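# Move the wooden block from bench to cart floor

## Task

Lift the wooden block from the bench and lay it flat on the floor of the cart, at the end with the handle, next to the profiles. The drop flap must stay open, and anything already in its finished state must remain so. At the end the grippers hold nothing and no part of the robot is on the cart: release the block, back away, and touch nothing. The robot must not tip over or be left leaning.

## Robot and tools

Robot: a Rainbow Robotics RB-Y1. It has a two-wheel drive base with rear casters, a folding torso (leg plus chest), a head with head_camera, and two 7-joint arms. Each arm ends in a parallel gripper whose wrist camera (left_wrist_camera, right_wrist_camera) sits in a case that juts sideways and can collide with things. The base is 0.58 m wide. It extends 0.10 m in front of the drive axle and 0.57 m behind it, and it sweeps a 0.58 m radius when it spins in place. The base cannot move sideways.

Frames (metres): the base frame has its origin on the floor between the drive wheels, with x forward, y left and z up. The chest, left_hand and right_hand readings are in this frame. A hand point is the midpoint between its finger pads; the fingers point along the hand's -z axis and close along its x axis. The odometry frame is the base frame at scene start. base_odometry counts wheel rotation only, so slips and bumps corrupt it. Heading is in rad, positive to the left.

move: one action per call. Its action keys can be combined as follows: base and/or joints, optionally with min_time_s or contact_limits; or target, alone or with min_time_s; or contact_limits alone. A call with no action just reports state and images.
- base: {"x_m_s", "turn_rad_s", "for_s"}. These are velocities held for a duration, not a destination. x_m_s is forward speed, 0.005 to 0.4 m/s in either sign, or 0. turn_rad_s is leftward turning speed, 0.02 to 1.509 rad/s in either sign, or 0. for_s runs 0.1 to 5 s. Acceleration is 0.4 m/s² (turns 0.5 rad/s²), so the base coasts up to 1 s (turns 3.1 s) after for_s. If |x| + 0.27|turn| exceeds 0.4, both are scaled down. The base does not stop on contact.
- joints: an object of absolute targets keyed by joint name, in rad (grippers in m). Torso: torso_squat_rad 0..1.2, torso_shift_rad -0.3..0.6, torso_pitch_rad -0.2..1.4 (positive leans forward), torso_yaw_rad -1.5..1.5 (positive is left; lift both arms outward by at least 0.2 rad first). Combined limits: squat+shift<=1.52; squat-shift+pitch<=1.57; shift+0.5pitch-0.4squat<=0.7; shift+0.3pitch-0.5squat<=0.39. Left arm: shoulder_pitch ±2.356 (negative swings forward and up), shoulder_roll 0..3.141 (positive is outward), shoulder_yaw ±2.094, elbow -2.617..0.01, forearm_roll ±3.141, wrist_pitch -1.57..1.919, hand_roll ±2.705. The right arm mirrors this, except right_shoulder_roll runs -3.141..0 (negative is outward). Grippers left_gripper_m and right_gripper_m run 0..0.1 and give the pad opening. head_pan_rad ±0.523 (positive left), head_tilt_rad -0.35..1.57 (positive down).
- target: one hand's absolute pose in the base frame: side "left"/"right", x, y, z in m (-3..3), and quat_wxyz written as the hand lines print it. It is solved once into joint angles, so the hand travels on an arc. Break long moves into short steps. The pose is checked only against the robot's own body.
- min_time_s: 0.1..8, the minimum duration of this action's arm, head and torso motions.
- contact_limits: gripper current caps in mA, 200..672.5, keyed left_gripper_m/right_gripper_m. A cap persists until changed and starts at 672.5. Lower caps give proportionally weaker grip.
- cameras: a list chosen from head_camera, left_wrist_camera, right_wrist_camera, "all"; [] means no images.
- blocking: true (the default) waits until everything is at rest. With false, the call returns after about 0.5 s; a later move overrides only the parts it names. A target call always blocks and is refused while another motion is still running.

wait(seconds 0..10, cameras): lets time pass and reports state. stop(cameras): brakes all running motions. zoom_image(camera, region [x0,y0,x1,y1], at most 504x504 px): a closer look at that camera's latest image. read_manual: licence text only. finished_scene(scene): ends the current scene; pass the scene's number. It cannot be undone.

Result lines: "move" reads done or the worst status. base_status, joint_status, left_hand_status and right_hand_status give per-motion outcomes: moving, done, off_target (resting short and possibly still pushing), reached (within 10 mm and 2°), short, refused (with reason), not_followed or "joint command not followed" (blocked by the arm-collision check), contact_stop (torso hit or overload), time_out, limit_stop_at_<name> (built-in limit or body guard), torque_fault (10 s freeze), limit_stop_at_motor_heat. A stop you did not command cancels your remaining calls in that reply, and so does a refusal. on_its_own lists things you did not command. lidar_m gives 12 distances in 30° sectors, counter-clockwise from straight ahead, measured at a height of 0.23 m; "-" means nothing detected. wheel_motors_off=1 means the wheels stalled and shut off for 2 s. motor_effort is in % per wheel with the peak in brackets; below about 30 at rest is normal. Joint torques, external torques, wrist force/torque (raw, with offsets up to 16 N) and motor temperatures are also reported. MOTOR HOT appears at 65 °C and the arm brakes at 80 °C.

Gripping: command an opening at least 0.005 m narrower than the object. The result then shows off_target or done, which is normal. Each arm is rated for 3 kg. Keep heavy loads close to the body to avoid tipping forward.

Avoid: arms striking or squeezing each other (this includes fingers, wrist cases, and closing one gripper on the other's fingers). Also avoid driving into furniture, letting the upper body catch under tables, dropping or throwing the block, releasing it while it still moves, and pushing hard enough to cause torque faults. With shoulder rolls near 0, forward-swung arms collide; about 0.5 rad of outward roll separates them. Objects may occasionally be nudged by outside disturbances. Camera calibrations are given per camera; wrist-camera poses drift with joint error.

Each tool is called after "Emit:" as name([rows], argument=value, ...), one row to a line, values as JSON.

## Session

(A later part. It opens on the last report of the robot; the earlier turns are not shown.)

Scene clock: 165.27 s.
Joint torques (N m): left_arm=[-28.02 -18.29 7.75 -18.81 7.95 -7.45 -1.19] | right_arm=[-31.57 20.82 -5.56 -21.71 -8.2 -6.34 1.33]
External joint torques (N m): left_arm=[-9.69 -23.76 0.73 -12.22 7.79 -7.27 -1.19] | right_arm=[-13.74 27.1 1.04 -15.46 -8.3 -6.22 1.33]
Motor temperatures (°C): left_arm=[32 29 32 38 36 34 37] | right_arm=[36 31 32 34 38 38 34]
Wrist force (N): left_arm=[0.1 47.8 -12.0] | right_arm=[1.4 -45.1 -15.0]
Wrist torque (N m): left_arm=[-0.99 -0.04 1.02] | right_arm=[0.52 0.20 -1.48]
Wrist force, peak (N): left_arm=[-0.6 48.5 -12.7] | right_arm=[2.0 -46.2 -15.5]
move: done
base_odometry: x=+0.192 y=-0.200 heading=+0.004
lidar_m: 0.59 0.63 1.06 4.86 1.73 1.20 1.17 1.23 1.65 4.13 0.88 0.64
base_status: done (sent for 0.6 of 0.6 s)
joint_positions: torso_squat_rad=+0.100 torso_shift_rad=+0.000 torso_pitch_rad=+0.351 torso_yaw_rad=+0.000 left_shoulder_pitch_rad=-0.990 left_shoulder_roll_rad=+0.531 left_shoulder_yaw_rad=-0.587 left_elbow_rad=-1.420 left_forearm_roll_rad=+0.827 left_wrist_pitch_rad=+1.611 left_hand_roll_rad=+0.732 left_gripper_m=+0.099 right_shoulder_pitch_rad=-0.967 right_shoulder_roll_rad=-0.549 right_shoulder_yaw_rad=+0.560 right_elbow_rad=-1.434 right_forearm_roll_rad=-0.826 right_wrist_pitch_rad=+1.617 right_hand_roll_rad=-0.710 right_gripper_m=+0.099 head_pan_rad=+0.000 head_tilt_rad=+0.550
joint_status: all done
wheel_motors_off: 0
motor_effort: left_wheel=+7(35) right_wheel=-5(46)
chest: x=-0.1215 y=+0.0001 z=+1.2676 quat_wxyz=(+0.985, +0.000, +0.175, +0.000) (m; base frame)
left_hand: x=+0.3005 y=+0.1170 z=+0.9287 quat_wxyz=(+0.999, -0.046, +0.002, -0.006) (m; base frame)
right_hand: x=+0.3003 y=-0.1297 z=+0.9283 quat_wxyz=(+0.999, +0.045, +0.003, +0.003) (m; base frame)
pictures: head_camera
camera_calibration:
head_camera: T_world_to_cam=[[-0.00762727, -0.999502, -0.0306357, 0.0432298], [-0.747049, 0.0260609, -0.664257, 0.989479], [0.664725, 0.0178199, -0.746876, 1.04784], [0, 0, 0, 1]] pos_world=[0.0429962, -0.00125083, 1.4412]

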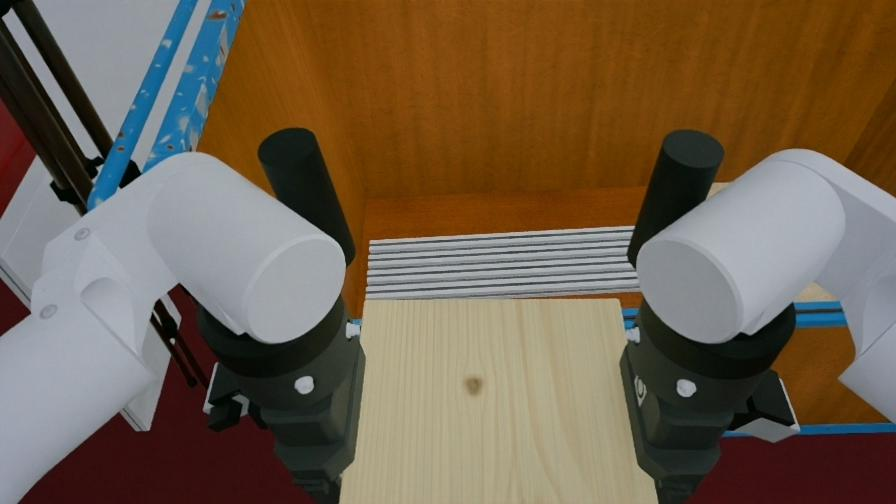

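Emit:
move(base={"x_m_s":-0.3,"for_s":0.64}, joints={"torso_squat_rad":0.45}, cameras=[])

Emit:
move(base={"turn_rad_s":1.0,"for_s":1.77}, cameras=[])

Emit:
move(base={"x_m_s":0.4,"for_s":3.6}, cameras=[])

Emit:
move(base={"turn_rad_s":-1.0,"for_s":1.77}, cameras=["head_camera"])

Scene clock: 198.07 s.
Joint torques (N m): left_arm=[-29.01 -18.68 7.51 -18.93 7.92 -7.52 -1.04] | right_arm=[-31.6 20.4 -5.74 -21.96 -7.98 -6.45 1.35]
External joint torques (N m): left_arm=[-10.69 -24.14 0.49 -12.33 7.76 -7.34 -1.04] | right_arm=[-13.76 26.68 0.86 -15.72 -8.08 -6.33 1.35]
Motor temperatures (°C): left_arm=[33 29 32 39 36 35 37] | right_arm=[37 31 32 35 39 38 34]
Wrist force (N): left_arm=[-0.3 48.2 -12.2] | right_arm=[0.9 -45.0 -15.2]
Wrist torque (N m): left_arm=[-1.13 -0.13 1.04] | right_arm=[0.52 0.16 -1.48]
Wrist force, peak (N): left_arm=[0.0 48.7 -12.9] | right_arm=[1.4 -46.1 -15.7]
move: done
base_odometry: x=+0.031 y=-0.200 heading=+0.004
lidar_m: 0.75 0.78 1.73 4.51 1.48 1.07 1.00 1.07 1.42 3.55 1.13 0.79
base_status: done (sent for 0.63 of 0.63 s)
joint_positions: torso_squat_rad=+0.450 torso_shift_rad=+0.000 torso_pitch_rad=+0.351 torso_yaw_rad=+0.000 left_shoulder_pitch_rad=-0.990 left_shoulder_roll_rad=+0.531 left_shoulder_yaw_rad=-0.587 left_elbow_rad=-1.420 left_forearm_roll_rad=+0.827 left_wrist_pitch_rad=+1.611 left_hand_roll_rad=+0.732 left_gripper_m=+0.099 right_shoulder_pitch_rad=-0.967 right_shoulder_roll_rad=-0.549 right_shoulder_yaw_rad=+0.560 right_elbow_rad=-1.434 right_forearm_roll_rad=-0.826 right_wrist_pitch_rad=+1.617 right_hand_roll_rad=-0.710 right_gripper_m=+0.099 head_pan_rad=+0.000 head_tilt_rad=+0.550
joint_status: all done
wheel_motors_off: 0
motor_effort: left_wheel=-10(47) right_wheel=-9(44)
chest: x=-0.1215 y=+0.0001 z=+1.2014 quat_wxyz=(+0.985, +0.000, +0.174, +0.000) (m; base frame)
left_hand: x=+0.3004 y=+0.1170 z=+0.8625 quat_wxyz=(+0.999, -0.046, +0.002, -0.006) (m; base frame)
right_hand: x=+0.3002 y=-0.1297 z=+0.8622 quat_wxyz=(+0.999, +0.045, +0.003, +0.003) (m; base frame)
pictures: none
No camera images: "cameras" was empty.

Scene clock: 201.93 s.
Joint torques (N m): left_arm=[-28.81 -18.72 7.84 -18.76 7.96 -7.63 -1.13] | right_arm=[-31.86 20.73 -5.67 -21.72 -8.07 -6.26 1.28]
External joint torques (N m): left_arm=[-10.48 -24.19 0.82 -12.17 7.8 -7.44 -1.13] | right_arm=[-14.02 27 0.93 -15.47 -8.16 -6.13 1.28]
Motor temperatures (°C): left_arm=[33 29 32 39 36 35 37] | right_arm=[37 31 32 35 39 38 34]
Wrist force (N): left_arm=[-1.3 47.9 -12.2] | right_arm=[1.6 -45.6 -15.2]
Wrist torque (N m): left_arm=[-1.08 -0.26 1.01] | right_arm=[0.60 0.25 -1.52]
Wrist force, peak (N): left_arm=[-0.4 49.0 -11.9] | right_arm=[1.1 -46.4 -14.6]
move: done
base_odometry: x=+0.031 y=-0.200 heading=+1.564
lidar_m: 4.53 1.49 1.07 1.01 1.03 1.40 3.54 1.14 0.82 0.77 0.78 1.74
base_status: done (sent for 1.77 of 1.77 s)
joint_positions: torso_squat_rad=+0.450 torso_shift_rad=+0.000 torso_pitch_rad=+0.351 torso_yaw_rad=+0.000 left_shoulder_pitch_rad=-0.990 left_shoulder_roll_rad=+0.531 left_shoulder_yaw_rad=-0.587 left_elbow_rad=-1.420 left_forearm_roll_rad=+0.827 left_wrist_pitch_rad=+1.611 left_hand_roll_rad=+0.732 left_gripper_m=+0.099 right_shoulder_pitch_rad=-0.967 right_shoulder_roll_rad=-0.549 right_shoulder_yaw_rad=+0.560 right_elbow_rad=-1.434 right_forearm_roll_rad=-0.826 right_wrist_pitch_rad=+1.617 right_hand_roll_rad=-0.710 right_gripper_m=+0.099 head_pan_rad=+0.000 head_tilt_rad=+0.550
joint_status: not commanded
wheel_motors_off: 0
motor_effort: left_wheel=-1(26) right_wheel=+15(40)
chest: x=-0.1215 y=+0.0001 z=+1.2014 quat_wxyz=(+0.985, +0.000, +0.174, +0.000) (m; base frame)
left_hand: x=+0.3004 y=+0.1170 z=+0.8625 quat_wxyz=(+0.999, -0.046, +0.002, -0.006) (m; base frame)
right_hand: x=+0.3002 y=-0.1297 z=+0.8622 quat_wxyz=(+0.999, +0.045, +0.003, +0.003) (m; base frame)
pictures: none
No camera images: "cameras" was empty.

Scene clock: 206.90 s.
Joint torques (N m): left_arm=[-28.26 -18.5 8.29 -18.81 7.96 -7.46 -1.16] | right_arm=[-31.76 20.71 -5.88 -21.72 -8.29 -6.38 1.32]
External joint torques (N m): left_arm=[-9.94 -23.97 1.27 -12.22 7.8 -7.28 -1.16] | right_arm=[-13.93 26.98 0.72 -15.48 -8.39 -6.26 1.32]
Motor temperatures (°C): left_arm=[33 29 32 39 36 35 37] | right_arm=[37 31 32 35 39 38 34]
Wrist force (N): left_arm=[-0.6 47.9 -12.7] | right_arm=[1.9 -45.9 -15.5]
Wrist torque (N m): left_arm=[-1.07 -0.17 1.00] | right_arm=[0.64 0.24 -1.54]
Wrist force, peak (N): left_arm=[-0.1 48.7 -12.8] | right_arm=[0.9 -46.4 -15.7]
move: done
base_odometry: x=+0.041 y=+1.240 heading=+1.564
lidar_m: 4.36 1.58 1.11 1.05 1.09 1.47 3.74 1.38 1.13 0.89 1.52 2.01
base_status: done (sent for 3.6 of 3.6 s)
joint_positions: torso_squat_rad=+0.450 torso_shift_rad=+0.000 torso_pitch_rad=+0.351 torso_yaw_rad=+0.000 left_shoulder_pitch_rad=-0.990 left_shoulder_roll_rad=+0.531 left_shoulder_yaw_rad=-0.587 left_elbow_rad=-1.420 left_forearm_roll_rad=+0.827 left_wrist_pitch_rad=+1.611 left_hand_roll_rad=+0.732 left_gripper_m=+0.099 right_shoulder_pitch_rad=-0.967 right_shoulder_roll_rad=-0.549 right_shoulder_yaw_rad=+0.560 right_elbow_rad=-1.434 right_forearm_roll_rad=-0.826 right_wrist_pitch_rad=+1.617 right_hand_roll_rad=-0.710 right_gripper_m=+0.099 head_pan_rad=+0.000 head_tilt_rad=+0.550
joint_status: not commanded
wheel_motors_off: 0
motor_effort: left_wheel=+13(37) right_wheel=-9(47)
chest: x=-0.1215 y=+0.0001 z=+1.2014 quat_wxyz=(+0.985, +0.000, +0.174, +0.000) (m; base frame)
left_hand: x=+0.3004 y=+0.1170 z=+0.8625 quat_wxyz=(+0.999, -0.046, +0.002, -0.006) (m; base frame)
right_hand: x=+0.3003 y=-0.1297 z=+0.8622 quat_wxyz=(+0.999, +0.045, +0.003, +0.003) (m; base frame)
pictures: none
No camera images: "cameras" was empty.

Scene clock: 210.80 s.
Joint torques (N m): left_arm=[-28.52 -18.77 7.49 -18.71 8.02 -7.57 -1.2] | right_arm=[-31.82 20.59 -5.8 -21.91 -8.11 -6.4 1.29]
External joint torques (N m): left_arm=[-10.19 -24.24 0.47 -12.12 7.86 -7.39 -1.2] | right_arm=[-13.99 26.86 0.8 -15.66 -8.2 -6.27 1.29]
Motor temperatures (°C): left_arm=[33 29 32 39 36 35 37] | right_arm=[37 31 32 36 39 38 34]
Wrist force (N): left_arm=[-0.8 48.3 -12.9] | right_arm=[1.2 -45.6 -15.4]
Wrist torque (N m): left_arm=[-1.10 -0.19 1.01] | right_arm=[0.60 0.18 -1.51]
Wrist force, peak (N): left_arm=[-1.5 48.9 -12.1] | right_arm=[1.4 -46.1 -15.7]
move: done
base_odometry: x=+0.041 y=+1.240 heading=+0.005
lidar_m: 0.87 1.53 2.01 4.36 1.56 1.10 1.05 1.10 1.47 3.71 1.36 1.13
base_status: done (sent for 1.77 of 1.77 s)
joint_positions: torso_squat_rad=+0.450 torso_shift_rad=+0.000 torso_pitch_rad=+0.351 torso_yaw_rad=+0.000 left_shoulder_pitch_rad=-0.990 left_shoulder_roll_rad=+0.531 left_shoulder_yaw_rad=-0.587 left_elbow_rad=-1.420 left_forearm_roll_rad=+0.827 left_wrist_pitch_rad=+1.611 left_hand_roll_rad=+0.732 left_gripper_m=+0.099 right_shoulder_pitch_rad=-0.967 right_shoulder_roll_rad=-0.549 right_shoulder_yaw_rad=+0.560 right_elbow_rad=-1.434 right_forearm_roll_rad=-0.826 right_wrist_pitch_rad=+1.617 right_hand_roll_rad=-0.710 right_gripper_m=+0.099 head_pan_rad=+0.000 head_tilt_rad=+0.550
joint_status: not commanded
wheel_motors_off: 0
motor_effort: left_wheel=+19(38) right_wheel=-1(42)
chest: x=-0.1215 y=+0.0001 z=+1.2014 quat_wxyz=(+0.985, +0.000, +0.174, +0.000) (m; base frame)
left_hand: x=+0.3004 y=+0.1170 z=+0.8625 quat_wxyz=(+0.999, -0.046, +0.002, -0.006) (m; base frame)
right_hand: x=+0.3003 y=-0.1297 z=+0.8622 quat_wxyz=(+0.999, +0.045, +0.003, +0.003) (m; base frame)
pictures: head_camera
camera_calibration:
head_camera: T_world_to_cam=[[-0.00762841, -0.999501, -0.0306363, 0.0412018], [-0.746999, 0.0260635, -0.664314, 0.945506], [0.664781, 0.0178176, -0.746825, 0.998389], [0, 0, 0, 1]] pos_world=[0.0428962, -0.00125081, 1.375]

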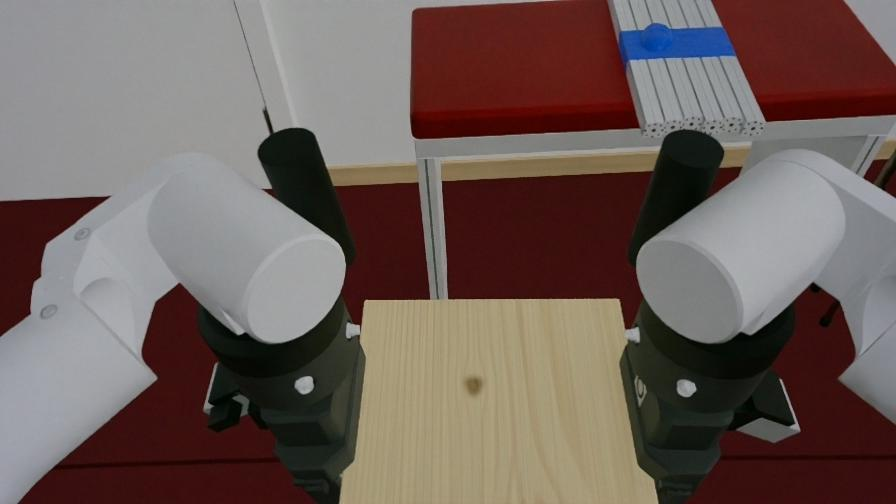

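Emit:
move(base={"x_m_s":0.4,"for_s":1.5}, cameras=[])

Emit:
move(joints={"torso_squat_rad":0.7}, min_time_s=2, cameras=["left_wrist_camera","right_wrist_camera"])

Scene clock: 215.40 s.
Joint torques (N m): left_arm=[-28.26 -18.61 8.04 -18.74 7.93 -7.58 -1.25] | right_arm=[-31.49 20.61 -5.64 -21.73 -8.36 -6.25 1.45]
External joint torques (N m): left_arm=[-9.93 -24.08 1.02 -12.14 7.77 -7.39 -1.25] | right_arm=[-13.66 26.89 0.97 -15.48 -8.45 -6.12 1.45]
Motor temperatures (°C): left_arm=[33 29 32 39 36 35 37] | right_arm=[37 31 32 36 39 38 34]
Wrist force (N): left_arm=[-0.7 48.3 -11.9] | right_arm=[1.7 -46.0 -15.1]
Wrist torque (N m): left_arm=[-1.09 -0.23 1.02] | right_arm=[0.62 0.24 -1.51]
Wrist force, peak (N): left_arm=[-1.1 48.8 -12.4] | right_arm=[2.2 -46.2 -15.0]
move: done
base_odometry: x=+0.641 y=+1.242 heading=+0.004
lidar_m: 0.27 0.29 1.22 3.15 2.44 1.74 1.65 1.70 2.30 1.19 0.72 0.95
base_status: done (sent for 1.5 of 1.5 s)
joint_positions: torso_squat_rad=+0.450 torso_shift_rad=+0.000 torso_pitch_rad=+0.351 torso_yaw_rad=+0.000 left_shoulder_pitch_rad=-0.990 left_shoulder_roll_rad=+0.531 left_shoulder_yaw_rad=-0.587 left_elbow_rad=-1.420 left_forearm_roll_rad=+0.827 left_wrist_pitch_rad=+1.611 left_hand_roll_rad=+0.732 left_gripper_m=+0.099 right_shoulder_pitch_rad=-0.967 right_shoulder_roll_rad=-0.549 right_shoulder_yaw_rad=+0.560 right_elbow_rad=-1.434 right_forearm_roll_rad=-0.826 right_wrist_pitch_rad=+1.617 right_hand_roll_rad=-0.710 right_gripper_m=+0.099 head_pan_rad=+0.000 head_tilt_rad=+0.550
joint_status: not commanded
wheel_motors_off: 0
motor_effort: left_wheel=-3(47) right_wheel=+4(37)
chest: x=-0.1215 y=+0.0001 z=+1.2014 quat_wxyz=(+0.985, +0.000, +0.174, +0.000) (m; base frame)
left_hand: x=+0.3004 y=+0.1170 z=+0.8625 quat_wxyz=(+0.999, -0.046, +0.002, -0.006) (m; base frame)
right_hand: x=+0.3003 y=-0.1297 z=+0.8622 quat_wxyz=(+0.999, +0.045, +0.003, +0.003) (m; base frame)
pictures: none
No camera images: "cameras" was empty.

Scene clock: 217.70 s.
Joint torques (N m): left_arm=[-25.19 -20.46 5.22 -17.4 8.06 -8.01 -1.28] | right_arm=[-26.61 21.57 -4.15 -18.69 -8.12 -7.32 1.48]
External joint torques (N m): left_arm=[-6.83 -25.95 -1.82 -10.81 7.9 -7.82 -1.28] | right_arm=[-8.73 27.86 2.47 -12.45 -8.22 -7.18 1.47]
Motor temperatures (°C): left_arm=[33 29 32 39 36 35 37] | right_arm=[37 31 32 36 39 38 34]
Wrist force (N): left_arm=[-5.9 52.6 5.3] | right_arm=[-6.4 -51.0 10.1]
Wrist torque (N m): left_arm=[-1.49 -0.98 1.33] | right_arm=[1.14 -0.73 -1.67]
Wrist force, peak (N): left_arm=[-6.2 52.7 6.0] | right_arm=[-6.6 -51.5 11.2]
move: done
base_odometry: x=+0.641 y=+1.242 heading=+0.004
lidar_m: 0.29 0.30 1.23 3.15 2.43 1.74 1.65 1.73 2.30 1.18 0.72 0.95
base_status: not commanded
joint_positions: torso_squat_rad=+0.700 torso_shift_rad=+0.000 torso_pitch_rad=+0.349 torso_yaw_rad=+0.000 left_shoulder_pitch_rad=-0.991 left_shoulder_roll_rad=+0.531 left_shoulder_yaw_rad=-0.586 left_elbow_rad=-1.420 left_forearm_roll_rad=+0.827 left_wrist_pitch_rad=+1.611 left_hand_roll_rad=+0.732 left_gripper_m=+0.099 right_shoulder_pitch_rad=-0.968 right_shoulder_roll_rad=-0.550 right_shoulder_yaw_rad=+0.560 right_elbow_rad=-1.435 right_forearm_roll_rad=-0.826 right_wrist_pitch_rad=+1.617 right_hand_roll_rad=-0.710 right_gripper_m=+0.099 head_pan_rad=+0.000 head_tilt_rad=+0.550
joint_status: all done
wheel_motors_off: 0
motor_effort: left_wheel=-3(5) right_wheel=+6(7)
chest: x=-0.1224 y=+0.0001 z=+1.1066 quat_wxyz=(+0.985, +0.000, +0.174, +0.000) (m; base frame)
left_hand: x=+0.3006 y=+0.1170 z=+0.7689 quat_wxyz=(+0.999, -0.046, +0.001, -0.006) (m; base frame)
right_hand: x=+0.3005 y=-0.1295 z=+0.7688 quat_wxyz=(+0.999, +0.045, +0.001, +0.003) (m; base frame)
pictures: left_wrist_camera, right_wrist_camera
camera_calibration:
left_wrist_camera: T_world_to_cam=[[0.999817, 0.0147793, -0.0121835, -0.293498], [0.0190139, -0.842563, 0.538262, -0.291966], [-0.00231024, -0.538395, -0.842689, 0.784139], [0, 0, 0, 1]] pos_world=[0.300807, 0.180514, 0.814364]
right_wrist_camera: T_world_to_cam=[[-0.999071, -0.0332318, -0.0274243, 0.315804], [-0.0429894, 0.811537, 0.582717, -0.302967], [0.00289108, 0.583355, -0.812212, 0.771288], [0, 0, 0, 1]] pos_world=[0.300256, -0.193571, 0.811654]

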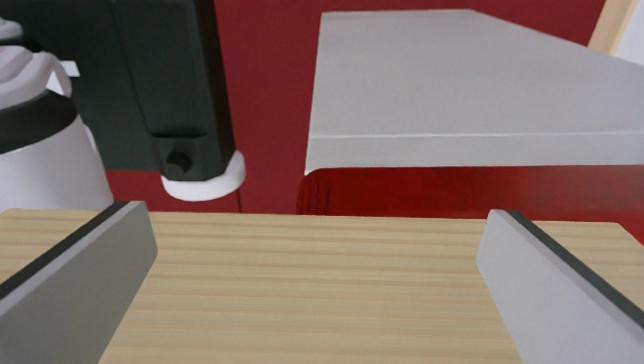

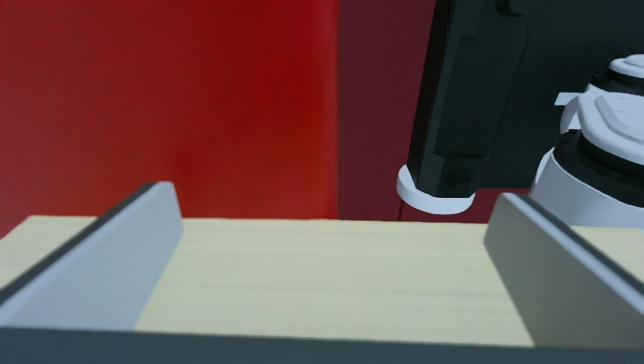

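Emit:
move(joints={"torso_squat_rad":0.67}, cameras=[])

Emit:
move(base={"x_m_s":0.1,"for_s":0.4}, cameras=[])

Emit:
move(joints={"torso_squat_rad":0.7}, min_time_s=0.6, cameras=["right_wrist_camera"])

Emit:
move(target={"side":"left","x":0.3,"y":0.128,"z":0.77,"quat_wxyz":[0.9987,-0.05,0,-0.009]}, cameras=[])

Emit:
move(target={"side":"right","x":0.3,"y":-0.15,"z":0.77,"quat_wxyz":[0.9987,0.05,0,0.007]}, cameras=[])

Emit:
move(target={"side":"left","x":0.3,"y":0.15,"z":0.77,"quat_wxyz":[0.9987,-0.05,0,-0.009]})

Scene clock: 221.37 s.
Joint torques (N m): left_arm=[-27.63 -19.33 7.04 -18.38 8.04 -7.58 -1.17] | right_arm=[-30.19 21.32 -5.05 -21.01 -8.16 -6.43 1.3]
External joint torques (N m): left_arm=[-9.3 -24.8 0.01 -11.78 7.88 -7.39 -1.17] | right_arm=[-12.35 27.61 1.56 -14.77 -8.25 -6.3 1.3]
Motor temperatures (°C): left_arm=[33 29 32 39 36 35 37] | right_arm=[37 31 32 36 39 38 34]
Wrist force (N): left_arm=[0.5 47.5 -13.0] | right_arm=[0.6 -45.0 -15.1]
Wrist torque (N m): left_arm=[-1.04 0.01 1.05] | right_arm=[0.61 0.12 -1.35]
Wrist force, peak (N): left_arm=[-6.3 53.0 5.1] | right_arm=[-6.6 -51.3 10.8]
move: done
base_odometry: x=+0.641 y=+1.242 heading=+0.004
lidar_m: 0.28 0.30 1.23 3.16 2.43 1.74 1.64 1.73 2.31 1.19 0.71 0.95
base_status: not commanded
joint_positions: torso_squat_rad=+0.670 torso_shift_rad=+0.000 torso_pitch_rad=+0.351 torso_yaw_rad=+0.000 left_shoulder_pitch_rad=-0.990 left_shoulder_roll_rad=+0.531 left_shoulder_yaw_rad=-0.587 left_elbow_rad=-1.420 left_forearm_roll_rad=+0.827 left_wrist_pitch_rad=+1.611 left_hand_roll_rad=+0.732 left_gripper_m=+0.099 right_shoulder_pitch_rad=-0.967 right_shoulder_roll_rad=-0.549 right_shoulder_yaw_rad=+0.560 right_elbow_rad=-1.434 right_forearm_roll_rad=-0.826 right_wrist_pitch_rad=+1.617 right_hand_roll_rad=-0.710 right_gripper_m=+0.099 head_pan_rad=+0.000 head_tilt_rad=+0.550
joint_status: all done
wheel_motors_off: 0
motor_effort: left_wheel=-4(5) right_wheel=+5(8)
chest: x=-0.1216 y=+0.0001 z=+1.1198 quat_wxyz=(+0.985, +0.000, +0.174, +0.000) (m; base frame)
left_hand: x=+0.3005 y=+0.1170 z=+0.7811 quat_wxyz=(+0.999, -0.046, +0.002, -0.006) (m; base frame)
right_hand: x=+0.3004 y=-0.1297 z=+0.7808 quat_wxyz=(+0.999, +0.045, +0.002, +0.003) (m; base frame)
pictures: none
No camera images: "cameras" was empty.

Scene clock: 222.33 s.
Joint torques (N m): left_arm=[-27.98 -18.96 7.02 -18.73 8 -7.51 -1.21] | right_arm=[-31.28 21.05 -5.07 -21.31 -7.98 -6.31 1.44]
External joint torques (N m): left_arm=[-9.65 -24.43 0 -12.13 7.84 -7.33 -1.21] | right_arm=[-13.44 27.33 1.54 -15.06 -8.07 -6.18 1.44]
Motor temperatures (°C): left_arm=[33 29 32 39 36 35 37] | right_arm=[37 31 32 36 39 38 34]
Wrist force (N): left_arm=[-0.1 47.9 -12.6] | right_arm=[0.7 -44.8 -15.5]
Wrist torque (N m): left_arm=[-1.08 0.03 1.06] | right_arm=[0.56 0.03 -1.38]
Wrist force, peak (N): left_arm=[0.3 48.3 -12.6] | right_arm=[2.1 -45.8 -15.5]
move: done
base_odometry: x=+0.681 y=+1.242 heading=+0.004
lidar_m: 0.24 0.25 1.17 3.01 2.51 1.79 1.69 1.77 2.37 1.18 0.69 0.92
base_status: done (sent for 0.4 of 0.4 s)
joint_positions: torso_squat_rad=+0.670 torso_shift_rad=+0.000 torso_pitch_rad=+0.351 torso_yaw_rad=+0.000 left_shoulder_pitch_rad=-0.990 left_shoulder_roll_rad=+0.531 left_shoulder_yaw_rad=-0.587 left_elbow_rad=-1.420 left_forearm_roll_rad=+0.827 left_wrist_pitch_rad=+1.611 left_hand_roll_rad=+0.732 left_gripper_m=+0.099 right_shoulder_pitch_rad=-0.967 right_shoulder_roll_rad=-0.549 right_shoulder_yaw_rad=+0.560 right_elbow_rad=-1.434 right_forearm_roll_rad=-0.826 right_wrist_pitch_rad=+1.617 right_hand_roll_rad=-0.710 right_gripper_m=+0.099 head_pan_rad=+0.000 head_tilt_rad=+0.550
joint_status: not commanded
wheel_motors_off: 0
motor_effort: left_wheel=-4(20) right_wheel=+3(28)
chest: x=-0.1215 y=+0.0001 z=+1.1198 quat_wxyz=(+0.985, +0.000, +0.175, +0.000) (m; base frame)
left_hand: x=+0.3005 y=+0.1170 z=+0.7809 quat_wxyz=(+0.999, -0.046, +0.002, -0.006) (m; base frame)
right_hand: x=+0.3003 y=-0.1297 z=+0.7806 quat_wxyz=(+0.999, +0.045, +0.002, +0.003) (m; base frame)
pictures: none
No camera images: "cameras" was empty.

Scene clock: 223.23 s.
Joint torques (N m): left_arm=[-25.08 -20.46 5.71 -17.38 8.06 -8.21 -1.14] | right_arm=[-26.24 21.97 -3.28 -18.54 -7.99 -7.8 1.38]
External joint torques (N m): left_arm=[-6.72 -25.95 -1.32 -10.79 7.9 -8.02 -1.14] | right_arm=[-8.36 28.26 3.34 -12.3 -8.09 -7.66 1.38]
Motor temperatures (°C): left_arm=[33 29 32 39 36 35 37] | right_arm=[37 31 32 36 39 38 34]
Wrist force (N): left_arm=[-7.1 52.7 6.9] | right_arm=[-6.9 -50.1 12.6]
Wrist torque (N m): left_arm=[-1.43 -0.93 1.31] | right_arm=[1.06 -0.32 -1.64]
Wrist force, peak (N): left_arm=[-6.4 53.2 8.7] | right_arm=[-6.8 -51.4 14.5]
move: done
base_odometry: x=+0.681 y=+1.242 heading=+0.004
lidar_m: 0.25 0.25 1.17 3.02 2.49 1.78 1.69 1.76 2.36 1.19 0.69 0.91
base_status: not commanded
joint_positions: torso_squat_rad=+0.700 torso_shift_rad=+0.000 torso_pitch_rad=+0.349 torso_yaw_rad=+0.000 left_shoulder_pitch_rad=-0.991 left_shoulder_roll_rad=+0.531 left_shoulder_yaw_rad=-0.586 left_elbow_rad=-1.420 left_forearm_roll_rad=+0.827 left_wrist_pitch_rad=+1.611 left_hand_roll_rad=+0.732 left_gripper_m=+0.099 right_shoulder_pitch_rad=-0.968 right_shoulder_roll_rad=-0.550 right_shoulder_yaw_rad=+0.560 right_elbow_rad=-1.435 right_forearm_roll_rad=-0.826 right_wrist_pitch_rad=+1.618 right_hand_roll_rad=-0.710 right_gripper_m=+0.099 head_pan_rad=+0.000 head_tilt_rad=+0.550
joint_status: all done
wheel_motors_off: 0
motor_effort: left_wheel=-3(5) right_wheel=+8(8)
chest: x=-0.1224 y=+0.0001 z=+1.1066 quat_wxyz=(+0.985, +0.000, +0.174, +0.000) (m; base frame)
left_hand: x=+0.3006 y=+0.1170 z=+0.7689 quat_wxyz=(+0.999, -0.046, +0.001, -0.006) (m; base frame)
right_hand: x=+0.3006 y=-0.1295 z=+0.7689 quat_wxyz=(+0.999, +0.045, +0.001, +0.003) (m; base frame)
pictures: right_wrist_camera
camera_calibration:
right_wrist_camera: T_world_to_cam=[[-0.999067, -0.0332543, -0.0275663, 0.315917], [-0.0430907, 0.811503, 0.582757, -0.303034], [0.00299095, 0.583401, -0.812179, 0.771321], [0, 0, 0, 1]] pos_world=[0.300257, -0.193571, 0.811754]

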